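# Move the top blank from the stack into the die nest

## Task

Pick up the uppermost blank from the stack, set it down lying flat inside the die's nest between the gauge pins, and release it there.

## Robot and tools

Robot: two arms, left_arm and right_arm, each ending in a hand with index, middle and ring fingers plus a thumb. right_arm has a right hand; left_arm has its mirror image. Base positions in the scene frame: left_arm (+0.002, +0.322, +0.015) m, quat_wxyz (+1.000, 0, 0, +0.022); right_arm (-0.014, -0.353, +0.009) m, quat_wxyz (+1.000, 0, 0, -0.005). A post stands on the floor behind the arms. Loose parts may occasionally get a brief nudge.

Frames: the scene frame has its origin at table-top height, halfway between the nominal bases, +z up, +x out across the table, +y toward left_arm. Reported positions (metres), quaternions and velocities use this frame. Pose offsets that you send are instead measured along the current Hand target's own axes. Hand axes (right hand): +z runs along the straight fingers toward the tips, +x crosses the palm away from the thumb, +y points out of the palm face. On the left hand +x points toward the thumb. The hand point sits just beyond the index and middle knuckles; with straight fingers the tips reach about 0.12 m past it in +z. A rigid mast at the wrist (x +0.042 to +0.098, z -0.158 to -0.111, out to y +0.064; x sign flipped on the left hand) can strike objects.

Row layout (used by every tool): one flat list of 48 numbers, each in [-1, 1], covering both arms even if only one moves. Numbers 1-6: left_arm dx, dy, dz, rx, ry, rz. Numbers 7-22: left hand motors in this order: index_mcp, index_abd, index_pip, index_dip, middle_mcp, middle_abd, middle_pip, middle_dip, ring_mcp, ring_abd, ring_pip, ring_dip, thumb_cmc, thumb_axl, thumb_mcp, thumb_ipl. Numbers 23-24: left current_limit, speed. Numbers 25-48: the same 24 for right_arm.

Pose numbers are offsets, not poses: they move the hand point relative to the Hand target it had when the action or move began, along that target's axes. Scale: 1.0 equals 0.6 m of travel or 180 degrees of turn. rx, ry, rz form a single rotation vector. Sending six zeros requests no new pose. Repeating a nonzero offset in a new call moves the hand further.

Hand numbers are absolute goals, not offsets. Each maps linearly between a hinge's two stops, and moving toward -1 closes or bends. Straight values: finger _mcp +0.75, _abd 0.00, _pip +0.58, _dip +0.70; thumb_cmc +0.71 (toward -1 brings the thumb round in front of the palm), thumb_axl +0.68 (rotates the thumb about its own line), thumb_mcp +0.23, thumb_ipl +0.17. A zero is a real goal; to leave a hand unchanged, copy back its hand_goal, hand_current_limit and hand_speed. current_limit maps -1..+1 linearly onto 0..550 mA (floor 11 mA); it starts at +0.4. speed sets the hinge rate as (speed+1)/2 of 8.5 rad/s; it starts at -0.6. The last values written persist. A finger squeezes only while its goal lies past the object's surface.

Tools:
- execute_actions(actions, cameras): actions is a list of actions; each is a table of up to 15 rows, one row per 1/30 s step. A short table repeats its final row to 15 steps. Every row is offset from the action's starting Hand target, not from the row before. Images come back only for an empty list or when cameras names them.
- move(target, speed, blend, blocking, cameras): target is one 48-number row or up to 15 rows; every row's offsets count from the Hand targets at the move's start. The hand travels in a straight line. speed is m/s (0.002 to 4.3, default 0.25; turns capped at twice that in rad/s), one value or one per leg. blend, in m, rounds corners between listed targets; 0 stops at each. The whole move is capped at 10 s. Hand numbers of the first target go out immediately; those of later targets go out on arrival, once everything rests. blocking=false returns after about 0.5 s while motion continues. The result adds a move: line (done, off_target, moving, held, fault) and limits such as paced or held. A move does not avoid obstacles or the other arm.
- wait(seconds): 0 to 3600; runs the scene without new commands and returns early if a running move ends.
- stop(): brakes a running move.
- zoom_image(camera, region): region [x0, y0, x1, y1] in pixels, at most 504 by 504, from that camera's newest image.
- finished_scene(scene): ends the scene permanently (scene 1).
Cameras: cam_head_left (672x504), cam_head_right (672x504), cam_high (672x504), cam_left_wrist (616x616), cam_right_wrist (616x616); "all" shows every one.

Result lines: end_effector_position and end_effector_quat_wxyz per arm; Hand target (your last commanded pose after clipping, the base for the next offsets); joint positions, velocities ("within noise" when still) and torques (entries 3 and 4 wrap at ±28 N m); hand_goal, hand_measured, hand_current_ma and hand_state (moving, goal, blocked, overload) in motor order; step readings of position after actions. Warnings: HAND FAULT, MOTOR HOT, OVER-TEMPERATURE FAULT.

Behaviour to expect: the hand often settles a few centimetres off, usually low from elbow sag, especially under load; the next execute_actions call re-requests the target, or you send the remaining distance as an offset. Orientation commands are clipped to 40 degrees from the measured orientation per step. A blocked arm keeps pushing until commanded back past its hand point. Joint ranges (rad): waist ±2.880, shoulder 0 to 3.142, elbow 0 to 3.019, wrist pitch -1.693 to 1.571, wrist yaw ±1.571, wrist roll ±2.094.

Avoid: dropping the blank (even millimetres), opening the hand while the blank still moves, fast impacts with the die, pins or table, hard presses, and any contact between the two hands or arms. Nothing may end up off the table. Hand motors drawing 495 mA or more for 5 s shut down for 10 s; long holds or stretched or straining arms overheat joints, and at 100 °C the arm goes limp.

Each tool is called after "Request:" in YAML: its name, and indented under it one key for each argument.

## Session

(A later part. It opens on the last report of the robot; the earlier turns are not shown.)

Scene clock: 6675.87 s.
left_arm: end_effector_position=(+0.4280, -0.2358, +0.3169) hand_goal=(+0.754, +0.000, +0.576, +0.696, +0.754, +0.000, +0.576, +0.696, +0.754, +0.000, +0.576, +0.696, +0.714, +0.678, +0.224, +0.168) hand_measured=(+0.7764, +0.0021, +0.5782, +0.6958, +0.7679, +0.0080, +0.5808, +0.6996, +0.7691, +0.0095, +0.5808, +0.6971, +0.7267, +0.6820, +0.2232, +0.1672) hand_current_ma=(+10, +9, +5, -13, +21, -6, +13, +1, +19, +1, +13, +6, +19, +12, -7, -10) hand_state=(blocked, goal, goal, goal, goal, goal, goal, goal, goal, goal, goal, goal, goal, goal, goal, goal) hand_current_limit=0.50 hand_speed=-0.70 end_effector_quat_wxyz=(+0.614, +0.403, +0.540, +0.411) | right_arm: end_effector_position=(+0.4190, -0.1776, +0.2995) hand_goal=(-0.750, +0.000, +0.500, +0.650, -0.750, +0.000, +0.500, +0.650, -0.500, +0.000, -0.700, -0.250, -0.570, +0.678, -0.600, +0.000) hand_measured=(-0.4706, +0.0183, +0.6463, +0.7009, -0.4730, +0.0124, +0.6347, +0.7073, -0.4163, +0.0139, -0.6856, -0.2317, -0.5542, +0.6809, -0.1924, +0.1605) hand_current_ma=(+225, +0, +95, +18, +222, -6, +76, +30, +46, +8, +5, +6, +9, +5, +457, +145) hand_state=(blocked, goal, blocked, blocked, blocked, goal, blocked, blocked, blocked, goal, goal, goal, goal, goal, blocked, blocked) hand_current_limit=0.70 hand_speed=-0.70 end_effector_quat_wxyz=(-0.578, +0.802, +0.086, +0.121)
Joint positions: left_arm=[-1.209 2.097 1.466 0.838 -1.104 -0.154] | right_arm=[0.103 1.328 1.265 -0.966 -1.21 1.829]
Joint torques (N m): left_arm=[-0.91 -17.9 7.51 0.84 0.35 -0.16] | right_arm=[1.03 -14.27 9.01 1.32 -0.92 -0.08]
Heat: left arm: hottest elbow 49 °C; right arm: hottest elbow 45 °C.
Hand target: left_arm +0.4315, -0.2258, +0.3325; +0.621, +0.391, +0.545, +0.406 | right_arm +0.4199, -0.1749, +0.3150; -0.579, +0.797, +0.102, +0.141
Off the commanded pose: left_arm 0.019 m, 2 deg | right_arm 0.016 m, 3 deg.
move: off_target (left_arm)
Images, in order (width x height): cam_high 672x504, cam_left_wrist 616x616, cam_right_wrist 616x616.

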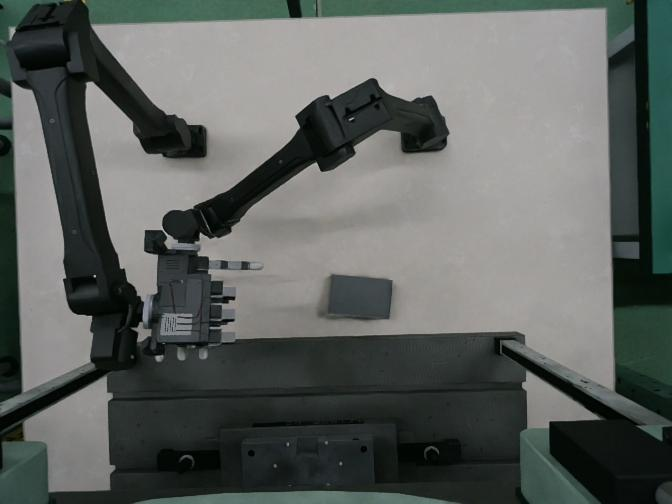

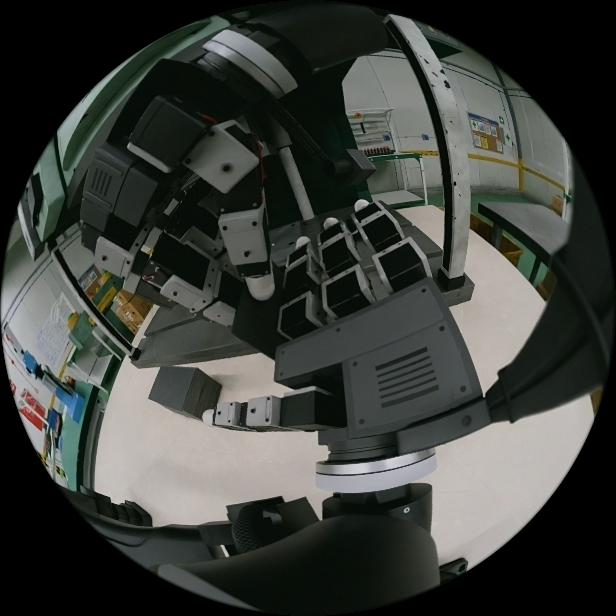

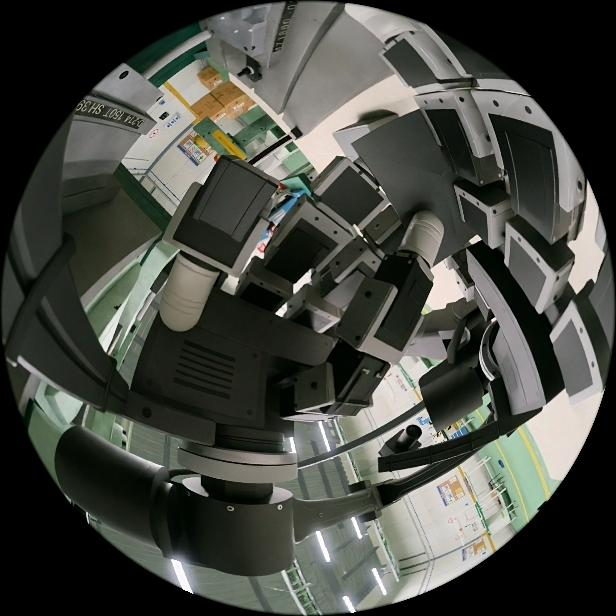

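Request:
move:
  target:
    - [-0.007,-0.038,0,0,0,0.01,0.753,0,0.576,0.696,0.753,0,0.576,0.696,0.753,0,0.576,0.696,0.714,0.678,0.2247,0.168,0.5,-0.7,0,0,0,0,0,0,-0.75,0,0.50,0.65,-0.75,0,0.50,0.65,-0.50,0,-0.70,-0.25,-0.571,0.678,-0.60,0.0,0.70,-0.7]
  speed: 0.04
  cameras: ["cam_right_wrist","cam_left_wrist"]

Request:
zoom_image:
  camera: "cam_right_wrist"
  region: [330, 60, 610, 340]

Request:
zoom_image:
  camera: "cam_left_wrist"
  region: [180, 180, 330, 350]

Scene clock: 6730.17 s.
left_arm: end_effector_position=(+0.4290, -0.2381, +0.3065) hand_goal=(+0.754, +0.000, +0.576, +0.696, +0.754, +0.000, +0.576, +0.696, +0.754, +0.000, +0.576, +0.696, +0.714, +0.678, +0.224, +0.168) hand_measured=(+0.7764, -0.0052, +0.5782, +0.6945, +0.7679, +0.0080, +0.5808, +0.6996, +0.7691, +0.0109, +0.5808, +0.6971, +0.7255, +0.6830, +0.2232, +0.1672) hand_current_ma=(+17, +5, +9, -11, +17, -2, +6, +0, +19, +1, +7, +1, +22, +14, -10, -12) hand_state=(blocked, goal, goal, goal, goal, goal, goal, goal, goal, goal, goal, goal, goal, goal, goal, goal) hand_current_limit=0.50 hand_speed=-0.70 end_effector_quat_wxyz=(+0.610, +0.408, +0.539, +0.413) | right_arm: end_effector_position=(+0.4190, -0.1776, +0.2995) hand_goal=(-0.750, +0.000, +0.500, +0.650, -0.750, +0.000, +0.500, +0.650, -0.500, +0.000, -0.700, -0.250, -0.570, +0.678, -0.600, +0.000) hand_measured=(-0.4706, +0.0183, +0.6475, +0.7009, -0.4742, +0.0109, +0.6347, +0.7073, -0.4163, +0.0124, -0.6844, -0.2317, -0.5542, +0.6820, -0.1924, +0.1595) hand_current_ma=(+230, +0, +99, +24, +223, +3, +81, +33, +48, +0, +8, +3, +10, +2, +461, +146) hand_state=(blocked, goal, blocked, blocked, blocked, goal, blocked, blocked, blocked, goal, goal, goal, goal, goal, blocked, blocked) hand_current_limit=0.70 hand_speed=-0.70 end_effector_quat_wxyz=(-0.578, +0.802, +0.086, +0.121)
Joint positions: left_arm=[-1.209 2.113 1.466 0.839 -1.104 -0.154] | right_arm=[0.103 1.328 1.265 -0.966 -1.21 1.829]
Joint torques (N m): left_arm=[-0.79 -15.68 9.36 1.66 0.18 0.16] | right_arm=[1.03 -14.51 8.95 1.35 -0.94 -0.06]
Heat: left arm: hottest elbow 48 °C; right arm: hottest elbow 45 °C.
Hand target: left_arm +0.4329, -0.2380, +0.3128; +0.614, +0.399, +0.539, +0.415 | right_arm +0.4199, -0.1749, +0.3150; -0.579, +0.797, +0.102, +0.141
Off the commanded pose: left_arm 0.008 m, 1 deg | right_arm 0.016 m, 3 deg.
move: done
Images, in order (width x height): cam_left_wrist 616x616, cam_right_wrist 616x616.

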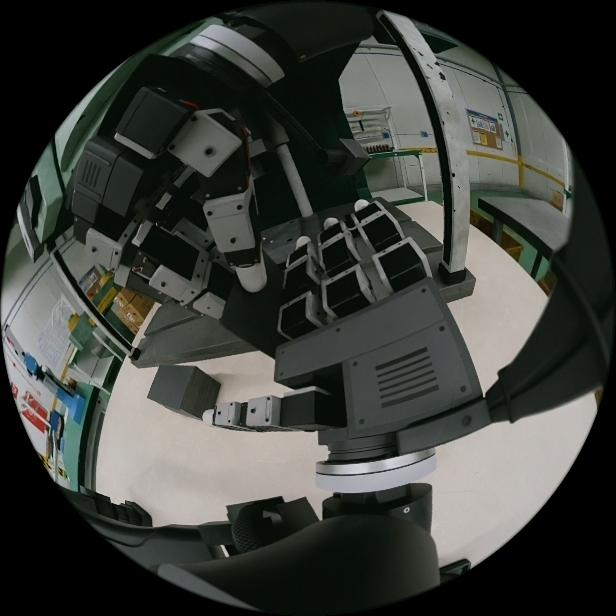

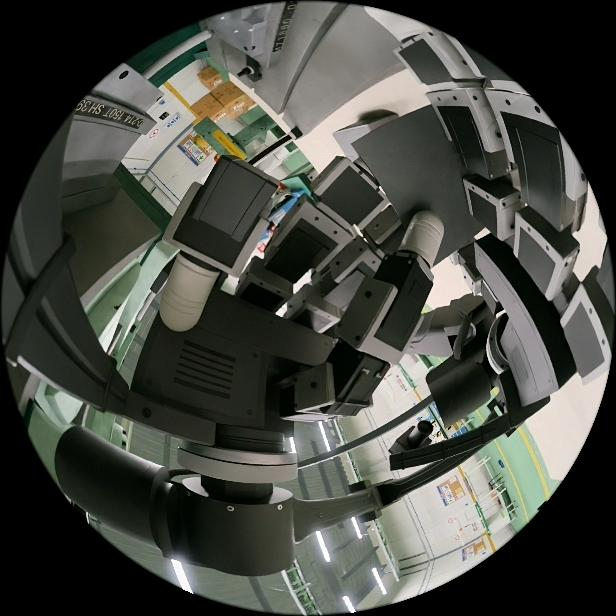

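Scaled by 1.800 from the camera's image (finer frame: 880x880).

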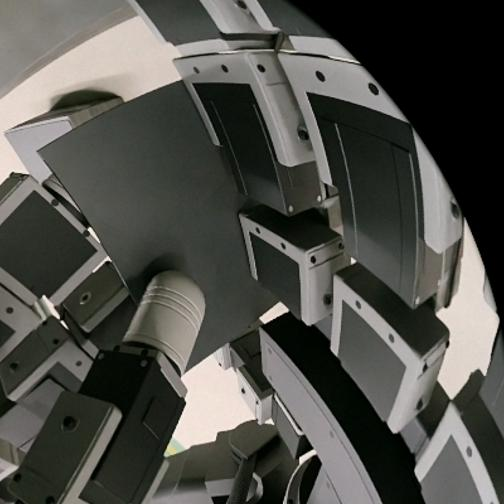

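Scaled by 2.965 from the camera's image (finer frame: 880x880).

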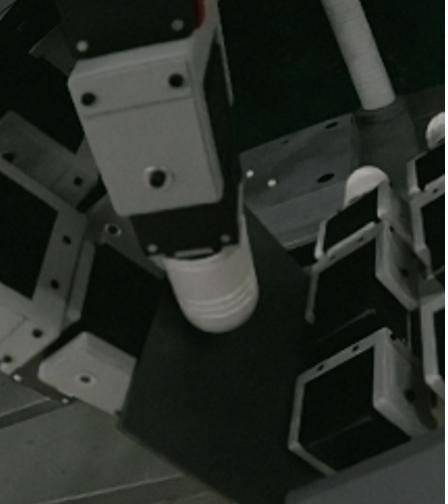

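Request:
move:
  target:
    - [-0.012,-0.02,0,0,0,0,0.753,0,0.576,0.696,0.753,0,0.576,0.696,0.753,0,0.576,0.696,0.714,0.678,0.2247,0.168,0.5,-0.7,0,0,0,0,0,0,-0.75,0,0.50,0.65,-0.75,0,0.50,0.65,-0.50,0,-0.70,-0.25,-0.571,0.678,-0.60,0.0,0.70,-0.7]
  speed: 0.04
  cameras: ["cam_right_wrist","cam_left_wrist"]

Request:
zoom_image:
  camera: "cam_right_wrist"
  region: [330, 60, 610, 340]

Request:
zoom_image:
  camera: "cam_left_wrist"
  region: [180, 180, 330, 350]

Scene clock: 6740.33 s.
left_arm: end_effector_position=(+0.4309, -0.2427, +0.2828) hand_goal=(+0.754, +0.000, +0.576, +0.696, +0.754, +0.000, +0.576, +0.696, +0.754, +0.000, +0.576, +0.696, +0.714, +0.678, +0.224, +0.168) hand_measured=(+0.7764, -0.0052, +0.5782, +0.6945, +0.7679, +0.0080, +0.5808, +0.6996, +0.7691, +0.0109, +0.5808, +0.6971, +0.7255, +0.6820, +0.2242, +0.1672) hand_current_ma=(+14, +1, +5, -10, +19, -5, +10, -2, +12, +0, +11, +1, +16, +12, -7, -11) hand_state=(blocked, goal, goal, goal, goal, goal, goal, goal, goal, goal, goal, goal, goal, goal, goal, goal) hand_current_limit=0.50 hand_speed=-0.70 end_effector_quat_wxyz=(+0.599, +0.421, +0.536, +0.420) | right_arm: end_effector_position=(+0.4190, -0.1776, +0.2995) hand_goal=(-0.750, +0.000, +0.500, +0.650, -0.750, +0.000, +0.500, +0.650, -0.500, +0.000, -0.700, -0.250, -0.570, +0.678, -0.600, +0.000) hand_measured=(-0.4718, +0.0241, +0.6552, +0.7085, -0.4742, +0.0124, +0.6347, +0.7073, -0.4175, +0.0139, -0.6844, -0.2317, -0.5529, +0.6798, -0.1924, +0.1605) hand_current_ma=(+229, +0, +105, +21, +217, +1, +82, +29, +50, +4, +7, +6, +18, -4, +452, +149) hand_state=(blocked, blocked, blocked, blocked, blocked, goal, blocked, blocked, blocked, goal, goal, goal, goal, goal, blocked, blocked) hand_current_limit=0.70 hand_speed=-0.70 end_effector_quat_wxyz=(-0.578, +0.802, +0.086, +0.121)
Joint positions: left_arm=[-1.209 2.149 1.466 0.841 -1.106 -0.152] | right_arm=[0.103 1.328 1.265 -0.966 -1.21 1.829]
Joint torques (N m): left_arm=[-1.44 -15.74 11.45 1.68 -0.03 0.15] | right_arm=[1.55 -14.04 8.95 1.4 -0.93 -0.09]
Heat: left arm: hottest elbow 48 °C; right arm: hottest elbow 45 °C.
Hand target: left_arm +0.4334, -0.2488, +0.3040; +0.614, +0.399, +0.539, +0.415 | right_arm +0.4199, -0.1750, +0.3150; -0.579, +0.797, +0.102, +0.141
Off the commanded pose: left_arm 0.022 m, 3 deg | right_arm 0.016 m, 3 deg.
move: off_target (left_arm)
Images, in order (width x height): cam_left_wrist 616x616, cam_right_wrist 616x616.

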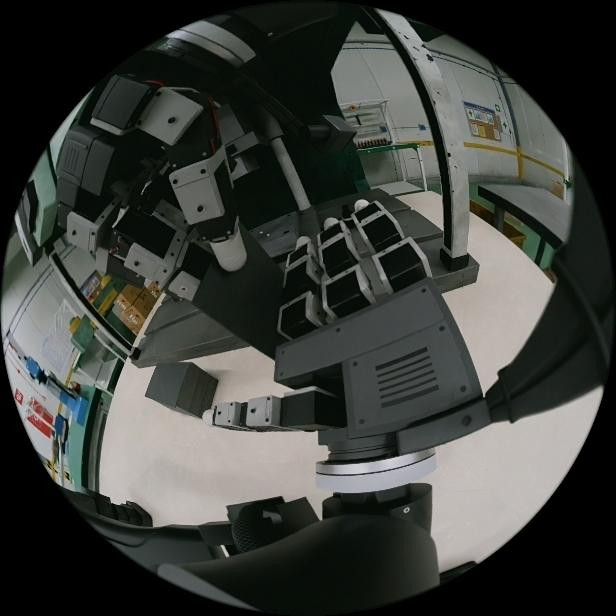

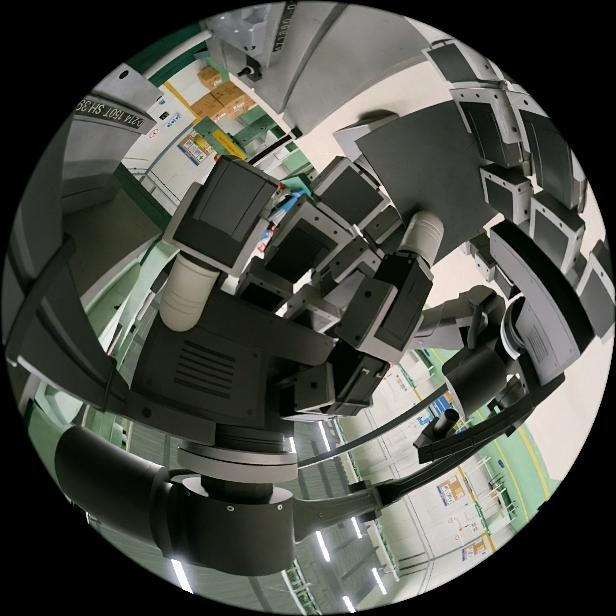

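Scaled by 1.800 from the camera's image (finer frame: 880x880).

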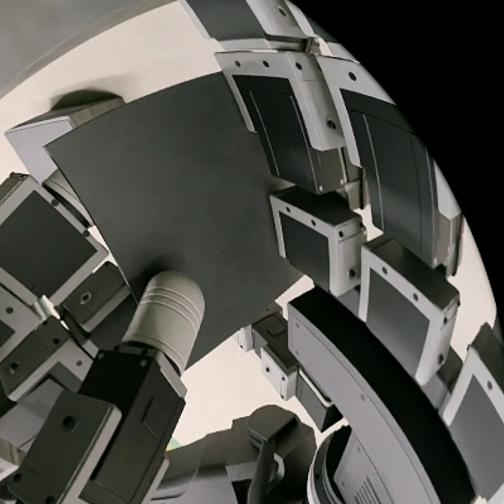

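Scaled by 2.965 from the camera's image (finer frame: 880x880).

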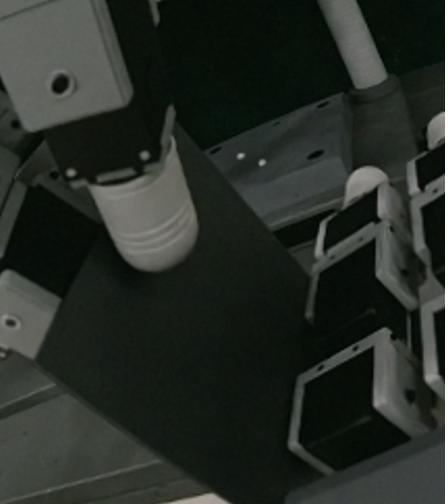

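Request:
move:
  target:
    - [0.01,0.0,0,0,0,0,0.753,0,0.576,0.696,0.753,0,0.576,0.696,0.753,0,0.576,0.696,0.714,0.678,-0.56,0.168,0.5,-0.7,0,0,0,0,0,0,-0.75,0,0.50,0.65,-0.75,0,0.50,0.65,-0.50,0,-0.70,-0.25,-0.571,0.678,-0.60,0.0,0.70,-0.7]
  speed: 0.04
  cameras: ["cam_right_wrist","cam_left_wrist","cam_head_left"]

Request:
zoom_image:
  camera: "cam_right_wrist"
  region: [330, 60, 610, 340]

Request:
zoom_image:
  camera: "cam_left_wrist"
  region: [130, 180, 430, 450]

Request:
zoom_image:
  camera: "cam_head_left"
  region: [340, 190, 450, 350]

Scene clock: 6767.83 s.
left_arm: end_effector_position=(+0.4305, -0.2416, +0.2840) hand_goal=(+0.754, +0.000, +0.576, +0.696, +0.754, +0.000, +0.576, +0.696, +0.754, +0.000, +0.576, +0.696, +0.714, +0.678, -0.560, +0.168) hand_measured=(+0.7764, -0.0052, +0.5782, +0.6958, +0.7679, +0.0080, +0.5808, +0.6996, +0.7691, +0.0109, +0.5808, +0.6983, +0.7255, +0.6830, -0.5547, +0.1672) hand_current_ma=(+15, +1, +4, -9, +19, -2, +3, +4, +20, -1, +10, +7, +20, +14, -2, -12) hand_state=(blocked, goal, goal, goal, goal, goal, goal, goal, goal, goal, goal, goal, goal, goal, goal, goal) hand_current_limit=0.50 hand_speed=-0.70 end_effector_quat_wxyz=(+0.602, +0.417, +0.537, +0.418) | right_arm: end_effector_position=(+0.4190, -0.1776, +0.2995) hand_goal=(-0.750, +0.000, +0.500, +0.650, -0.750, +0.000, +0.500, +0.650, -0.500, +0.000, -0.700, -0.250, -0.570, +0.678, -0.600, +0.000) hand_measured=(-0.4718, +0.0241, +0.6552, +0.7073, -0.4742, +0.0109, +0.6360, +0.7073, -0.4163, +0.0124, -0.6856, -0.2317, -0.5529, +0.6809, -0.1924, +0.1605) hand_current_ma=(+224, +1, +103, +32, +218, +8, +83, +32, +45, +1, +8, +1, +15, -2, +457, +151) hand_state=(blocked, blocked, blocked, blocked, blocked, goal, blocked, blocked, blocked, goal, goal, goal, goal, goal, blocked, blocked) hand_current_limit=0.70 hand_speed=-0.70 end_effector_quat_wxyz=(-0.578, +0.802, +0.086, +0.121)
Joint positions: left_arm=[-1.209 2.149 1.466 0.852 -1.106 -0.152] | right_arm=[0.103 1.328 1.265 -0.966 -1.21 1.829]
Joint torques (N m): left_arm=[-1.32 -16.62 10.1 1.84 0.09 0.15] | right_arm=[1.32 -14.04 8.9 1.37 -0.91 -0.07]
Heat: left arm: hottest elbow 50 °C; right arm: hottest elbow 45 °C.
Hand target: left_arm +0.4338, -0.2432, +0.3020; +0.614, +0.399, +0.539, +0.415 | right_arm +0.4199, -0.1750, +0.3150; -0.579, +0.797, +0.101, +0.141
Off the commanded pose: left_arm 0.018 m, 2 deg | right_arm 0.016 m, 3 deg.
move: off_target (left_arm)
Images, in order (width x height): cam_head_left 672x504, cam_left_wrist 616x616, cam_right_wrist 616x616.

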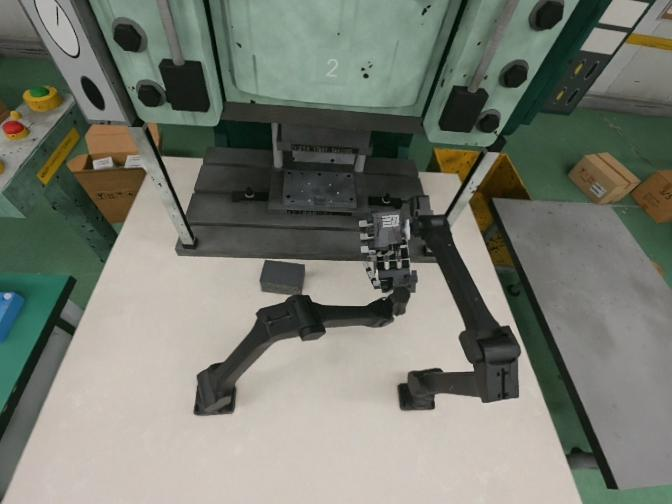

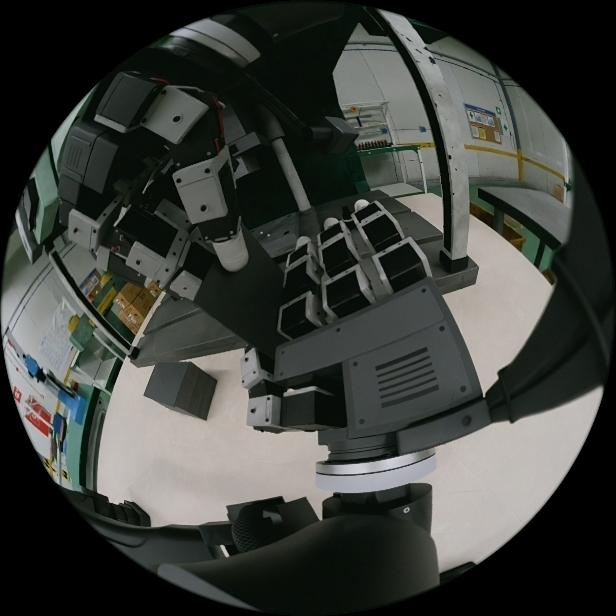

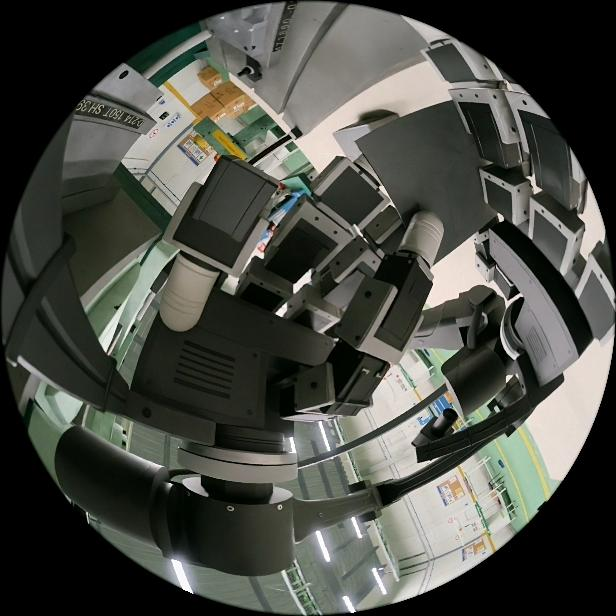

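Scaled by 1.800 from the camera's image (finer frame: 880x880).

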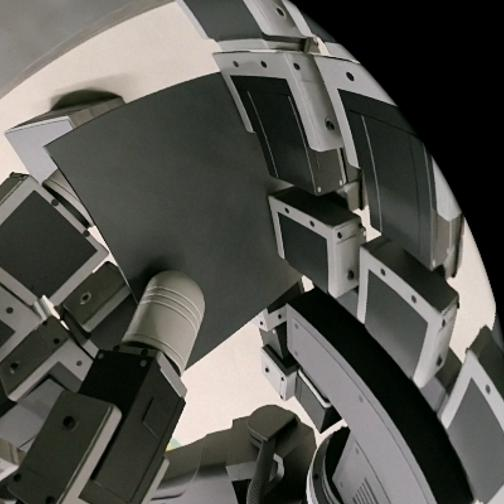

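Scaled by 1.680 from the camera's image (finer frame: 880x880).

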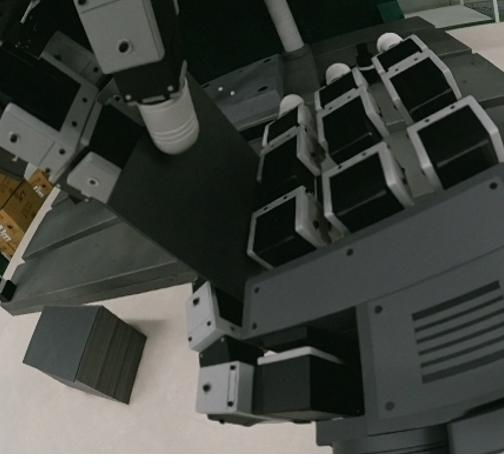

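Scaled by 3.150 from the camera's image (finer frame: 960x720).

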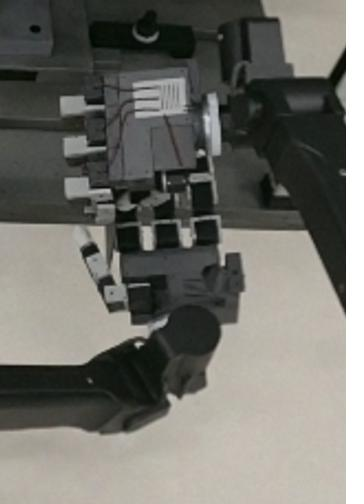

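Request:
move:
  target:
    - [0,0,0,0,0,0,0.753,0,0.576,0.696,0.753,0,0.576,0.696,0.753,0,0.576,0.696,0.714,0.678,-0.674,0.06,0.5,-0.8,0,0,0,0,0,0,-0.75,0,0.50,0.65,-0.75,0,0.50,0.65,-0.50,0,-0.70,-0.25,-0.571,0.678,-0.60,0.0,0.70,-0.7]
  speed: 0.04
  cameras: ["cam_right_wrist","cam_left_wrist","cam_head_left"]

Request:
zoom_image:
  camera: "cam_head_left"
  region: [350, 240, 410, 310]

Request:
zoom_image:
  camera: "cam_left_wrist"
  region: [180, 220, 330, 400]

Scene clock: 6776.70 s.
left_arm: end_effector_position=(+0.4305, -0.2418, +0.2841) hand_goal=(+0.754, +0.000, +0.576, +0.696, +0.754, +0.000, +0.576, +0.696, +0.754, +0.000, +0.576, +0.696, +0.714, +0.678, -0.674, +0.060) hand_measured=(+0.7764, -0.0052, +0.5795, +0.6958, +0.7679, +0.0080, +0.5808, +0.6996, +0.7691, +0.0095, +0.5808, +0.6983, +0.7242, +0.6830, -0.6497, +0.0633) hand_current_ma=(+15, +0, +10, -6, +18, -2, +5, -2, +19, +3, +12, +0, +10, +14, +26, -6) hand_state=(blocked, goal, goal, goal, goal, goal, goal, goal, goal, goal, goal, goal, goal, goal, blocked, goal) hand_current_limit=0.50 hand_speed=-0.80 end_effector_quat_wxyz=(+0.603, +0.417, +0.537, +0.418) | right_arm: end_effector_position=(+0.4192, -0.1775, +0.2996) hand_goal=(-0.750, +0.000, +0.500, +0.650, -0.750, +0.000, +0.500, +0.650, -0.500, +0.000, -0.700, -0.250, -0.570, +0.678, -0.600, +0.000) hand_measured=(-0.4718, +0.0227, +0.6540, +0.7073, -0.4718, +0.0124, +0.6450, +0.7149, -0.4163, +0.0124, -0.6856, -0.2317, -0.5529, +0.6809, -0.1974, +0.1605) hand_current_ma=(+226, -2, +100, +21, +220, -4, +88, +41, +47, +4, +13, +0, +12, +1, +456, +145) hand_state=(blocked, blocked, blocked, blocked, blocked, goal, blocked, blocked, blocked, goal, goal, goal, goal, goal, blocked, blocked) hand_current_limit=0.70 hand_speed=-0.70 end_effector_quat_wxyz=(-0.578, +0.802, +0.087, +0.122)
Joint positions: left_arm=[-1.209 2.149 1.466 0.852 -1.105 -0.152] | right_arm=[0.103 1.328 1.265 -0.964 -1.21 1.829]
Joint torques (N m): left_arm=[-1.08 -16.15 10.21 1.78 0.07 0.13] | right_arm=[0.79 -14.45 9.01 1.26 -0.91 -0.06]
Heat: left arm: hottest elbow 50 °C; right arm: hottest elbow 45 °C.
Hand target: left_arm +0.4338, -0.2432, +0.3020; +0.614, +0.399, +0.539, +0.415 | right_arm +0.4199, -0.1749, +0.3150; -0.579, +0.797, +0.102, +0.141
Off the commanded pose: left_arm 0.018 m, 2 deg | right_arm 0.016 m, 3 deg.
move: done
Images, in order (width x height): cam_head_left 672x504, cam_left_wrist 616x616, cam_right_wrist 616x616.

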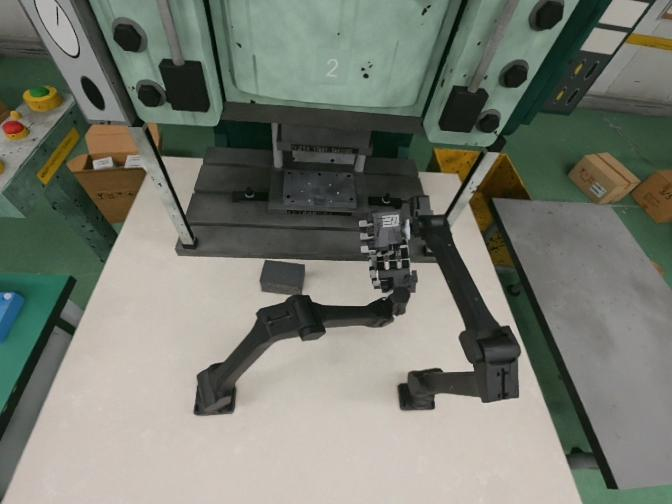

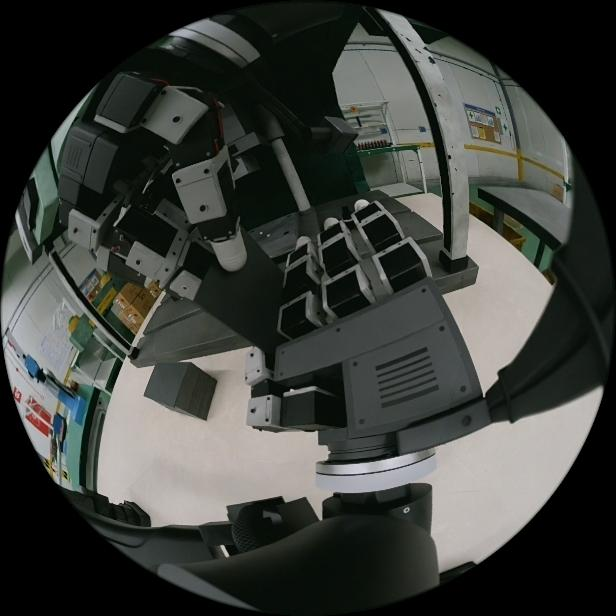

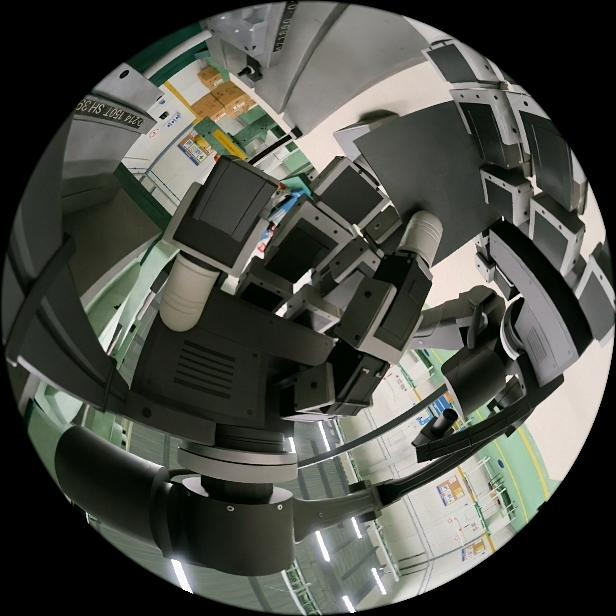

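Scaled by 7.200 from the camera's image (finer frame: 960x720).

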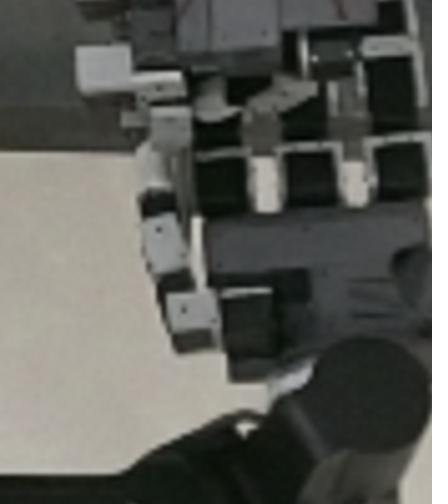

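Scaled by 2.800 from the camera's image (finer frame: 880x880).

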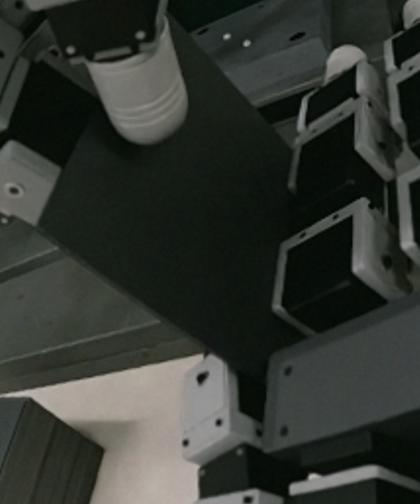

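Request:
move:
  target:
    - [0.02,0,0,0,0,0,0.753,0,0.576,0.696,0.753,0,0.576,0.696,0.753,0,0.576,0.696,0.714,0.678,-0.674,0.06,0.5,-0.8,0,0,0,0,0,0,-0.75,0,0.50,0.65,-0.75,0,0.50,0.65,-0.50,0,-0.70,-0.25,-0.571,0.678,-0.60,0.0,0.70,-0.7]
  speed: 0.03
  cameras: ["cam_right_wrist","cam_left_wrist","cam_head_left"]

Request:
zoom_image:
  camera: "cam_head_left"
  region: [350, 240, 410, 310]

Request:
zoom_image:
  camera: "cam_right_wrist"
  region: [330, 60, 610, 340]

Scene clock: 6799.47 s.
left_arm: end_effector_position=(+0.4299, -0.2410, +0.2863) hand_goal=(+0.754, +0.000, +0.576, +0.696, +0.754, +0.000, +0.576, +0.696, +0.754, +0.000, +0.576, +0.696, +0.714, +0.678, -0.674, +0.060) hand_measured=(+0.7764, +0.0021, +0.5795, +0.6958, +0.7679, +0.0080, +0.5821, +0.6996, +0.7691, +0.0095, +0.5808, +0.6971, +0.7217, +0.6851, -0.6497, +0.0633) hand_current_ma=(+15, +6, +13, -8, +20, -9, +7, +2, +20, -1, +8, +6, +12, +16, +29, -8) hand_state=(blocked, goal, goal, goal, goal, goal, goal, goal, goal, goal, goal, goal, goal, goal, blocked, goal) hand_current_limit=0.50 hand_speed=-0.80 end_effector_quat_wxyz=(+0.610, +0.411, +0.537, +0.413) | right_arm: end_effector_position=(+0.4191, -0.1774, +0.3007) hand_goal=(-0.750, +0.000, +0.500, +0.650, -0.750, +0.000, +0.500, +0.650, -0.500, +0.000, -0.700, -0.250, -0.570, +0.678, -0.600, +0.000) hand_measured=(-0.4718, +0.0241, +0.6540, +0.7073, -0.4730, +0.0124, +0.6463, +0.7136, -0.4175, +0.0124, -0.6844, -0.2330, -0.5529, +0.6820, -0.1974, +0.1595) hand_current_ma=(+222, -3, +105, +19, +220, -4, +93, +34, +47, +7, +13, +8, +16, +5, +452, +156) hand_state=(blocked, blocked, blocked, blocked, blocked, goal, blocked, blocked, blocked, goal, goal, goal, goal, goal, blocked, blocked) hand_current_limit=0.70 hand_speed=-0.70 end_effector_quat_wxyz=(-0.578, +0.802, +0.088, +0.123)
Joint positions: left_arm=[-1.209 2.149 1.466 0.872 -1.099 -0.152] | right_arm=[0.103 1.326 1.265 -0.963 -1.21 1.829]
Joint torques (N m): left_arm=[-0.5 -17.14 7.51 1.88 0.19 0.08] | right_arm=[1.2 -14.04 8.95 1.32 -0.91 -0.07]
Heat: left arm: hottest elbow 50 °C; right arm: hottest elbow 45 °C.
Hand target: left_arm +0.4347, -0.2318, +0.2980; +0.614, +0.399, +0.539, +0.415 | right_arm +0.4199, -0.1750, +0.3151; -0.579, +0.797, +0.102, +0.141
Off the commanded pose: left_arm 0.016 m, 2 deg | right_arm 0.015 m, 3 deg.
move: off_target (left_arm)
Images, in order (width x height): cam_head_left 672x504, cam_left_wrist 616x616, cam_right_wrist 616x616.

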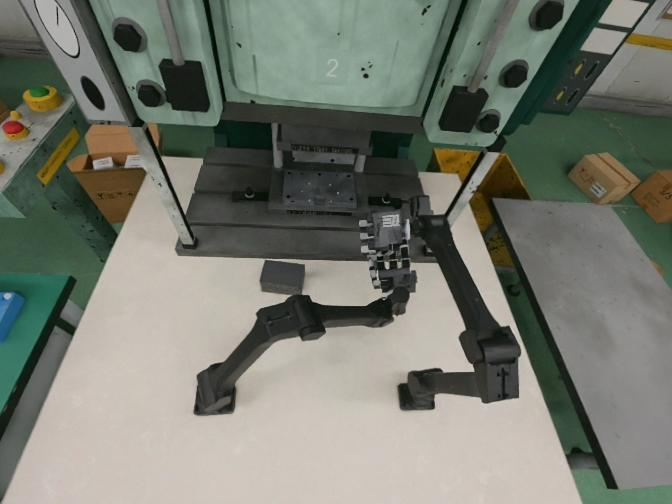

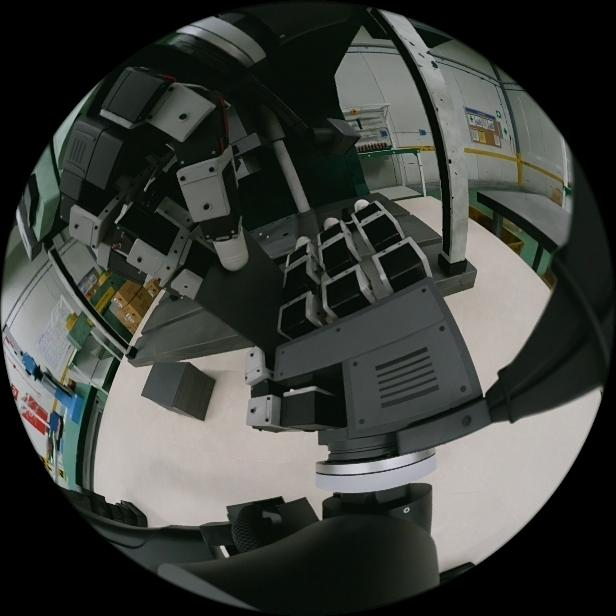

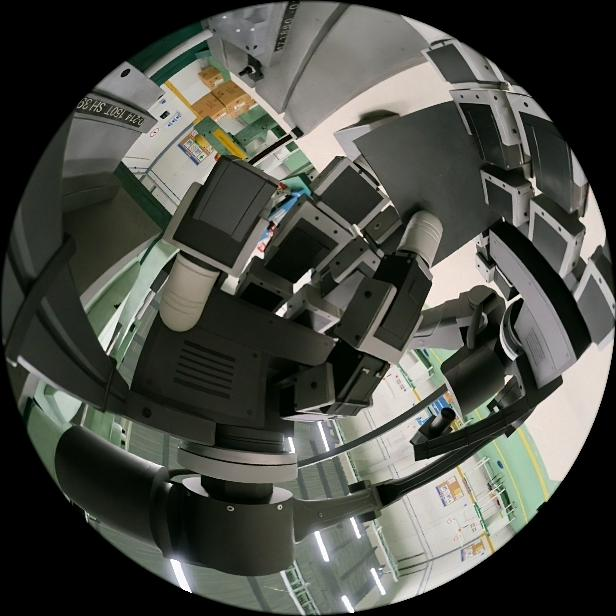

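Scaled by 7.200 from the camera's image (finer frame: 960x720).

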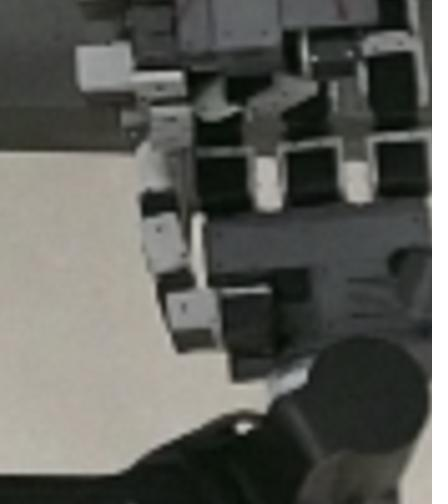

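Scaled by 1.800 from the camera's image (finer frame: 880x880).

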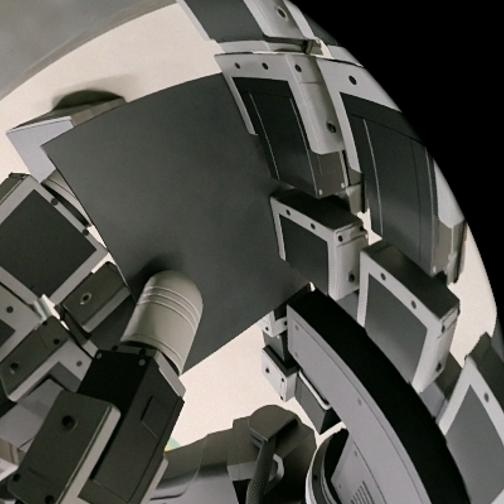

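Request:
move:
  target:
    - [0.015,0,0,0,0,0,0.753,0,0.576,0.696,0.753,0,0.576,0.696,0.753,0,0.576,0.696,0.714,0.678,-0.674,0.06,0.5,-0.8,0,0,0,0,0,0,-0.75,0,0.50,0.65,-0.75,0,0.50,0.65,-0.50,0,-0.70,-0.25,-0.571,0.678,-0.60,0.0,0.70,-0.7]
  speed: 0.03
  cameras: ["cam_right_wrist","cam_left_wrist"]

Request:
zoom_image:
  camera: "cam_right_wrist"
  region: [330, 60, 610, 340]

Request:
zoom_image:
  camera: "cam_left_wrist"
  region: [180, 220, 330, 400]

Scene clock: 6808.23 s.
left_arm: end_effector_position=(+0.4281, -0.2386, +0.2811) hand_goal=(+0.754, +0.000, +0.576, +0.696, +0.754, +0.000, +0.576, +0.696, +0.754, +0.000, +0.576, +0.696, +0.714, +0.678, -0.674, +0.060) hand_measured=(+0.7764, +0.0021, +0.5782, +0.6945, +0.7679, +0.0080, +0.5821, +0.6996, +0.7691, +0.0109, +0.5808, +0.6971, +0.7129, +0.6851, -0.6447, +0.0633) hand_current_ma=(+14, +6, +10, -11, +20, -1, +9, +0, +14, +4, +9, +4, +10, +16, +36, -7) hand_state=(blocked, goal, goal, goal, goal, goal, goal, goal, goal, goal, goal, goal, goal, goal, blocked, goal) hand_current_limit=0.50 hand_speed=-0.80 end_effector_quat_wxyz=(+0.611, +0.415, +0.533, +0.412) | right_arm: end_effector_position=(+0.4179, -0.1776, +0.2983) hand_goal=(-0.750, +0.000, +0.500, +0.650, -0.750, +0.000, +0.500, +0.650, -0.500, +0.000, -0.700, -0.250, -0.570, +0.678, -0.600, +0.000) hand_measured=(-0.4706, +0.0241, +0.6617, +0.7085, -0.4718, +0.0124, +0.6463, +0.7136, -0.4175, +0.0124, -0.6856, -0.2317, -0.5529, +0.6809, -0.2004, +0.1595) hand_current_ma=(+235, -3, +111, +23, +224, -1, +88, +34, +47, +2, +16, +7, +18, -8, +452, +147) hand_state=(blocked, blocked, blocked, blocked, blocked, goal, blocked, blocked, blocked, goal, goal, goal, goal, goal, blocked, blocked) hand_current_limit=0.70 hand_speed=-0.70 end_effector_quat_wxyz=(-0.578, +0.802, +0.086, +0.121)
Joint positions: left_arm=[-1.209 2.149 1.446 0.891 -1.09 -0.148] | right_arm=[0.103 1.326 1.26 -0.963 -1.21 1.829]
Joint torques (N m): left_arm=[-0.09 -17.38 6.93 1.74 0.01 0.05] | right_arm=[1.26 -13.86 9.35 1.24 -0.88 -0.06]
Heat: left arm: hottest elbow 50 °C; right arm: hottest elbow 45 °C.
Hand target: left_arm +0.4353, -0.2234, +0.2950; +0.614, +0.399, +0.539, +0.415 | right_arm +0.4199, -0.1750, +0.3151; -0.579, +0.797, +0.102, +0.141
Off the commanded pose: left_arm 0.022 m, 2 deg | right_arm 0.017 m, 3 deg.
move: off_target (left_arm)
Images, in order (width x height): cam_left_wrist 616x616, cam_right_wrist 616x616.

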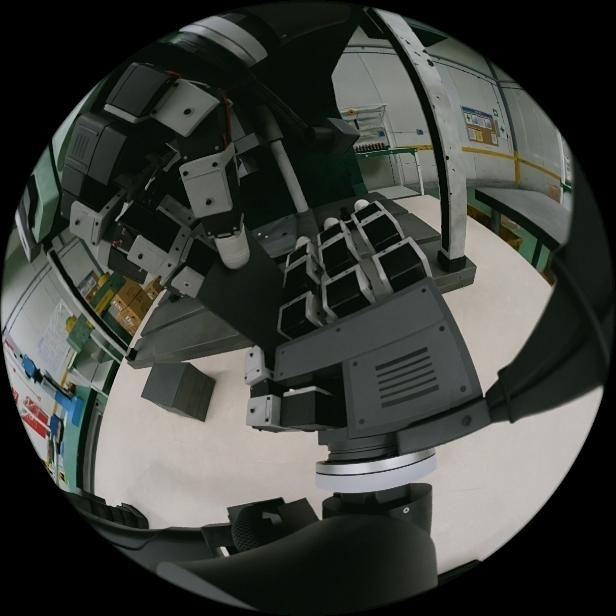

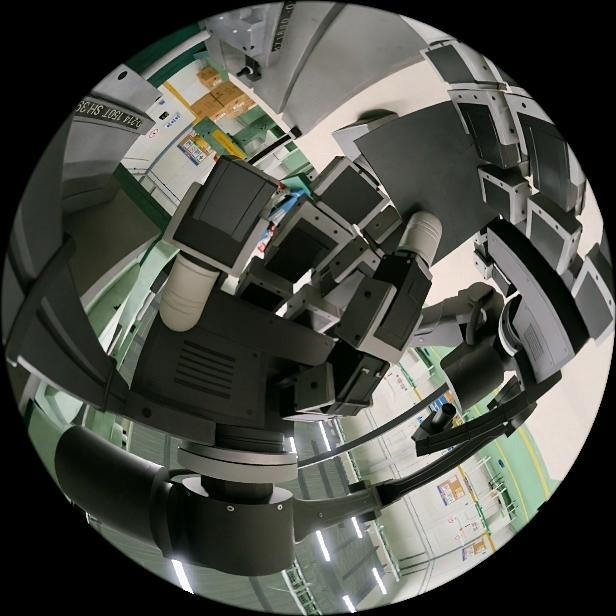

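Scaled by 1.800 from the camera's image (finer frame: 880x880).

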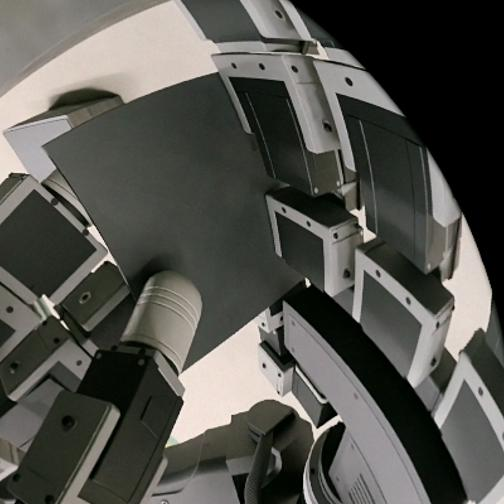

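Scaled by 2.800 from the camera's image (finer frame: 880x880).

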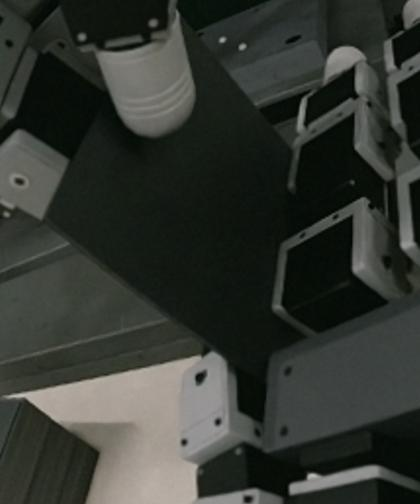

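Request:
move:
  target:
    - [0,0,0,0,0,0,0.753,0,0.576,0.696,0.753,0,0.576,0.696,0.753,0,0.576,0.696,0.714,0.678,-0.70,-0.10,0.5,-0.85,0,0,0,0,0,0,-0.75,0,0.50,0.65,-0.75,0,0.50,0.65,-0.50,0,-0.70,-0.25,-0.571,0.678,-0.60,0.0,0.70,-0.7]
  speed: 0.03
  cameras: ["cam_right_wrist","cam_left_wrist"]

Request:
zoom_image:
  camera: "cam_right_wrist"
  region: [330, 60, 610, 340]

Request:
zoom_image:
  camera: "cam_left_wrist"
  region: [180, 220, 330, 400]

Scene clock: 6817.60 s.
left_arm: end_effector_position=(+0.4281, -0.2386, +0.2811) hand_goal=(+0.754, +0.000, +0.576, +0.696, +0.754, +0.000, +0.576, +0.696, +0.754, +0.000, +0.576, +0.696, +0.714, +0.678, -0.700, -0.100) hand_measured=(+0.7752, -0.0037, +0.5782, +0.6945, +0.7679, +0.0080, +0.5808, +0.6996, +0.7691, +0.0095, +0.5808, +0.6971, +0.7154, +0.6830, -0.6328, -0.0224) hand_current_ma=(+16, +0, +7, -9, +21, -4, +12, +6, +16, +2, +13, +6, +7, +13, +119, +157) hand_state=(blocked, goal, goal, goal, goal, goal, goal, goal, goal, goal, goal, goal, goal, goal, blocked, blocked) hand_current_limit=0.50 hand_speed=-0.85 end_effector_quat_wxyz=(+0.611, +0.415, +0.533, +0.413) | right_arm: end_effector_position=(+0.4179, -0.1776, +0.2983) hand_goal=(-0.750, +0.000, +0.500, +0.650, -0.750, +0.000, +0.500, +0.650, -0.500, +0.000, -0.700, -0.250, -0.570, +0.678, -0.600, +0.000) hand_measured=(-0.4694, +0.0241, +0.6617, +0.7085, -0.4730, +0.0124, +0.6463, +0.7136, -0.4163, +0.0139, -0.6856, -0.2317, -0.5529, +0.6809, -0.2013, +0.1595) hand_current_ma=(+228, +1, +106, +17, +220, +2, +91, +39, +49, -2, +8, +3, +14, +2, +448, +142) hand_state=(blocked, blocked, blocked, blocked, blocked, goal, blocked, blocked, blocked, goal, goal, goal, goal, goal, blocked, blocked) hand_current_limit=0.70 hand_speed=-0.70 end_effector_quat_wxyz=(-0.578, +0.802, +0.086, +0.121)
Joint positions: left_arm=[-1.209 2.149 1.446 0.891 -1.09 -0.147] | right_arm=[0.103 1.326 1.26 -0.963 -1.21 1.829]
Joint torques (N m): left_arm=[-0.32 -17.73 6.78 1.8 0.01 0.03] | right_arm=[1.38 -14.04 9.42 1.25 -0.88 -0.06]
Heat: left arm: hottest elbow 50 °C; right arm: hottest elbow 45 °C.
Hand target: left_arm +0.4353, -0.2234, +0.2950; +0.614, +0.399, +0.539, +0.415 | right_arm +0.4199, -0.1750, +0.3151; -0.579, +0.797, +0.102, +0.141
Off the commanded pose: left_arm 0.022 m, 2 deg | right_arm 0.017 m, 3 deg.
move: done
Images, in order (width x height): cam_left_wrist 616x616, cam_right_wrist 616x616.

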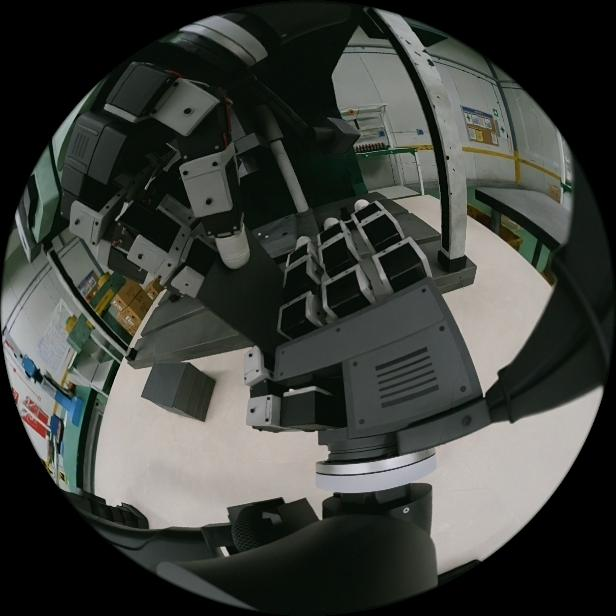

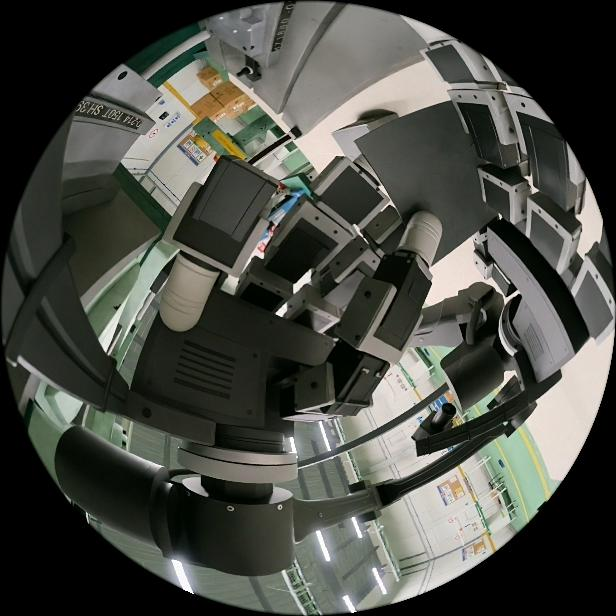

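Scaled by 1.800 from the camera's image (finer frame: 880x880).

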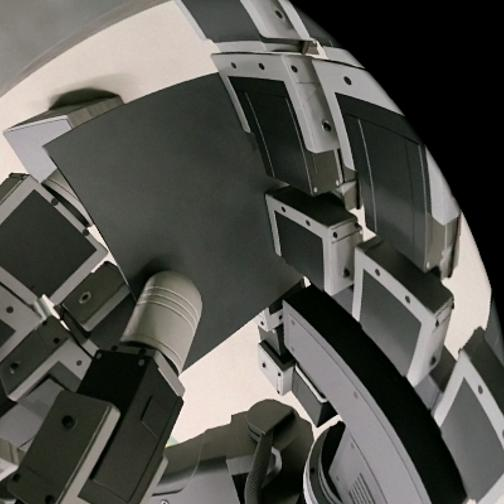

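Scaled by 2.800 from the camera's image (finer frame: 880x880).

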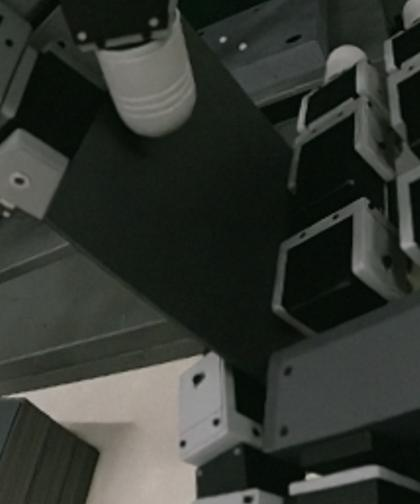

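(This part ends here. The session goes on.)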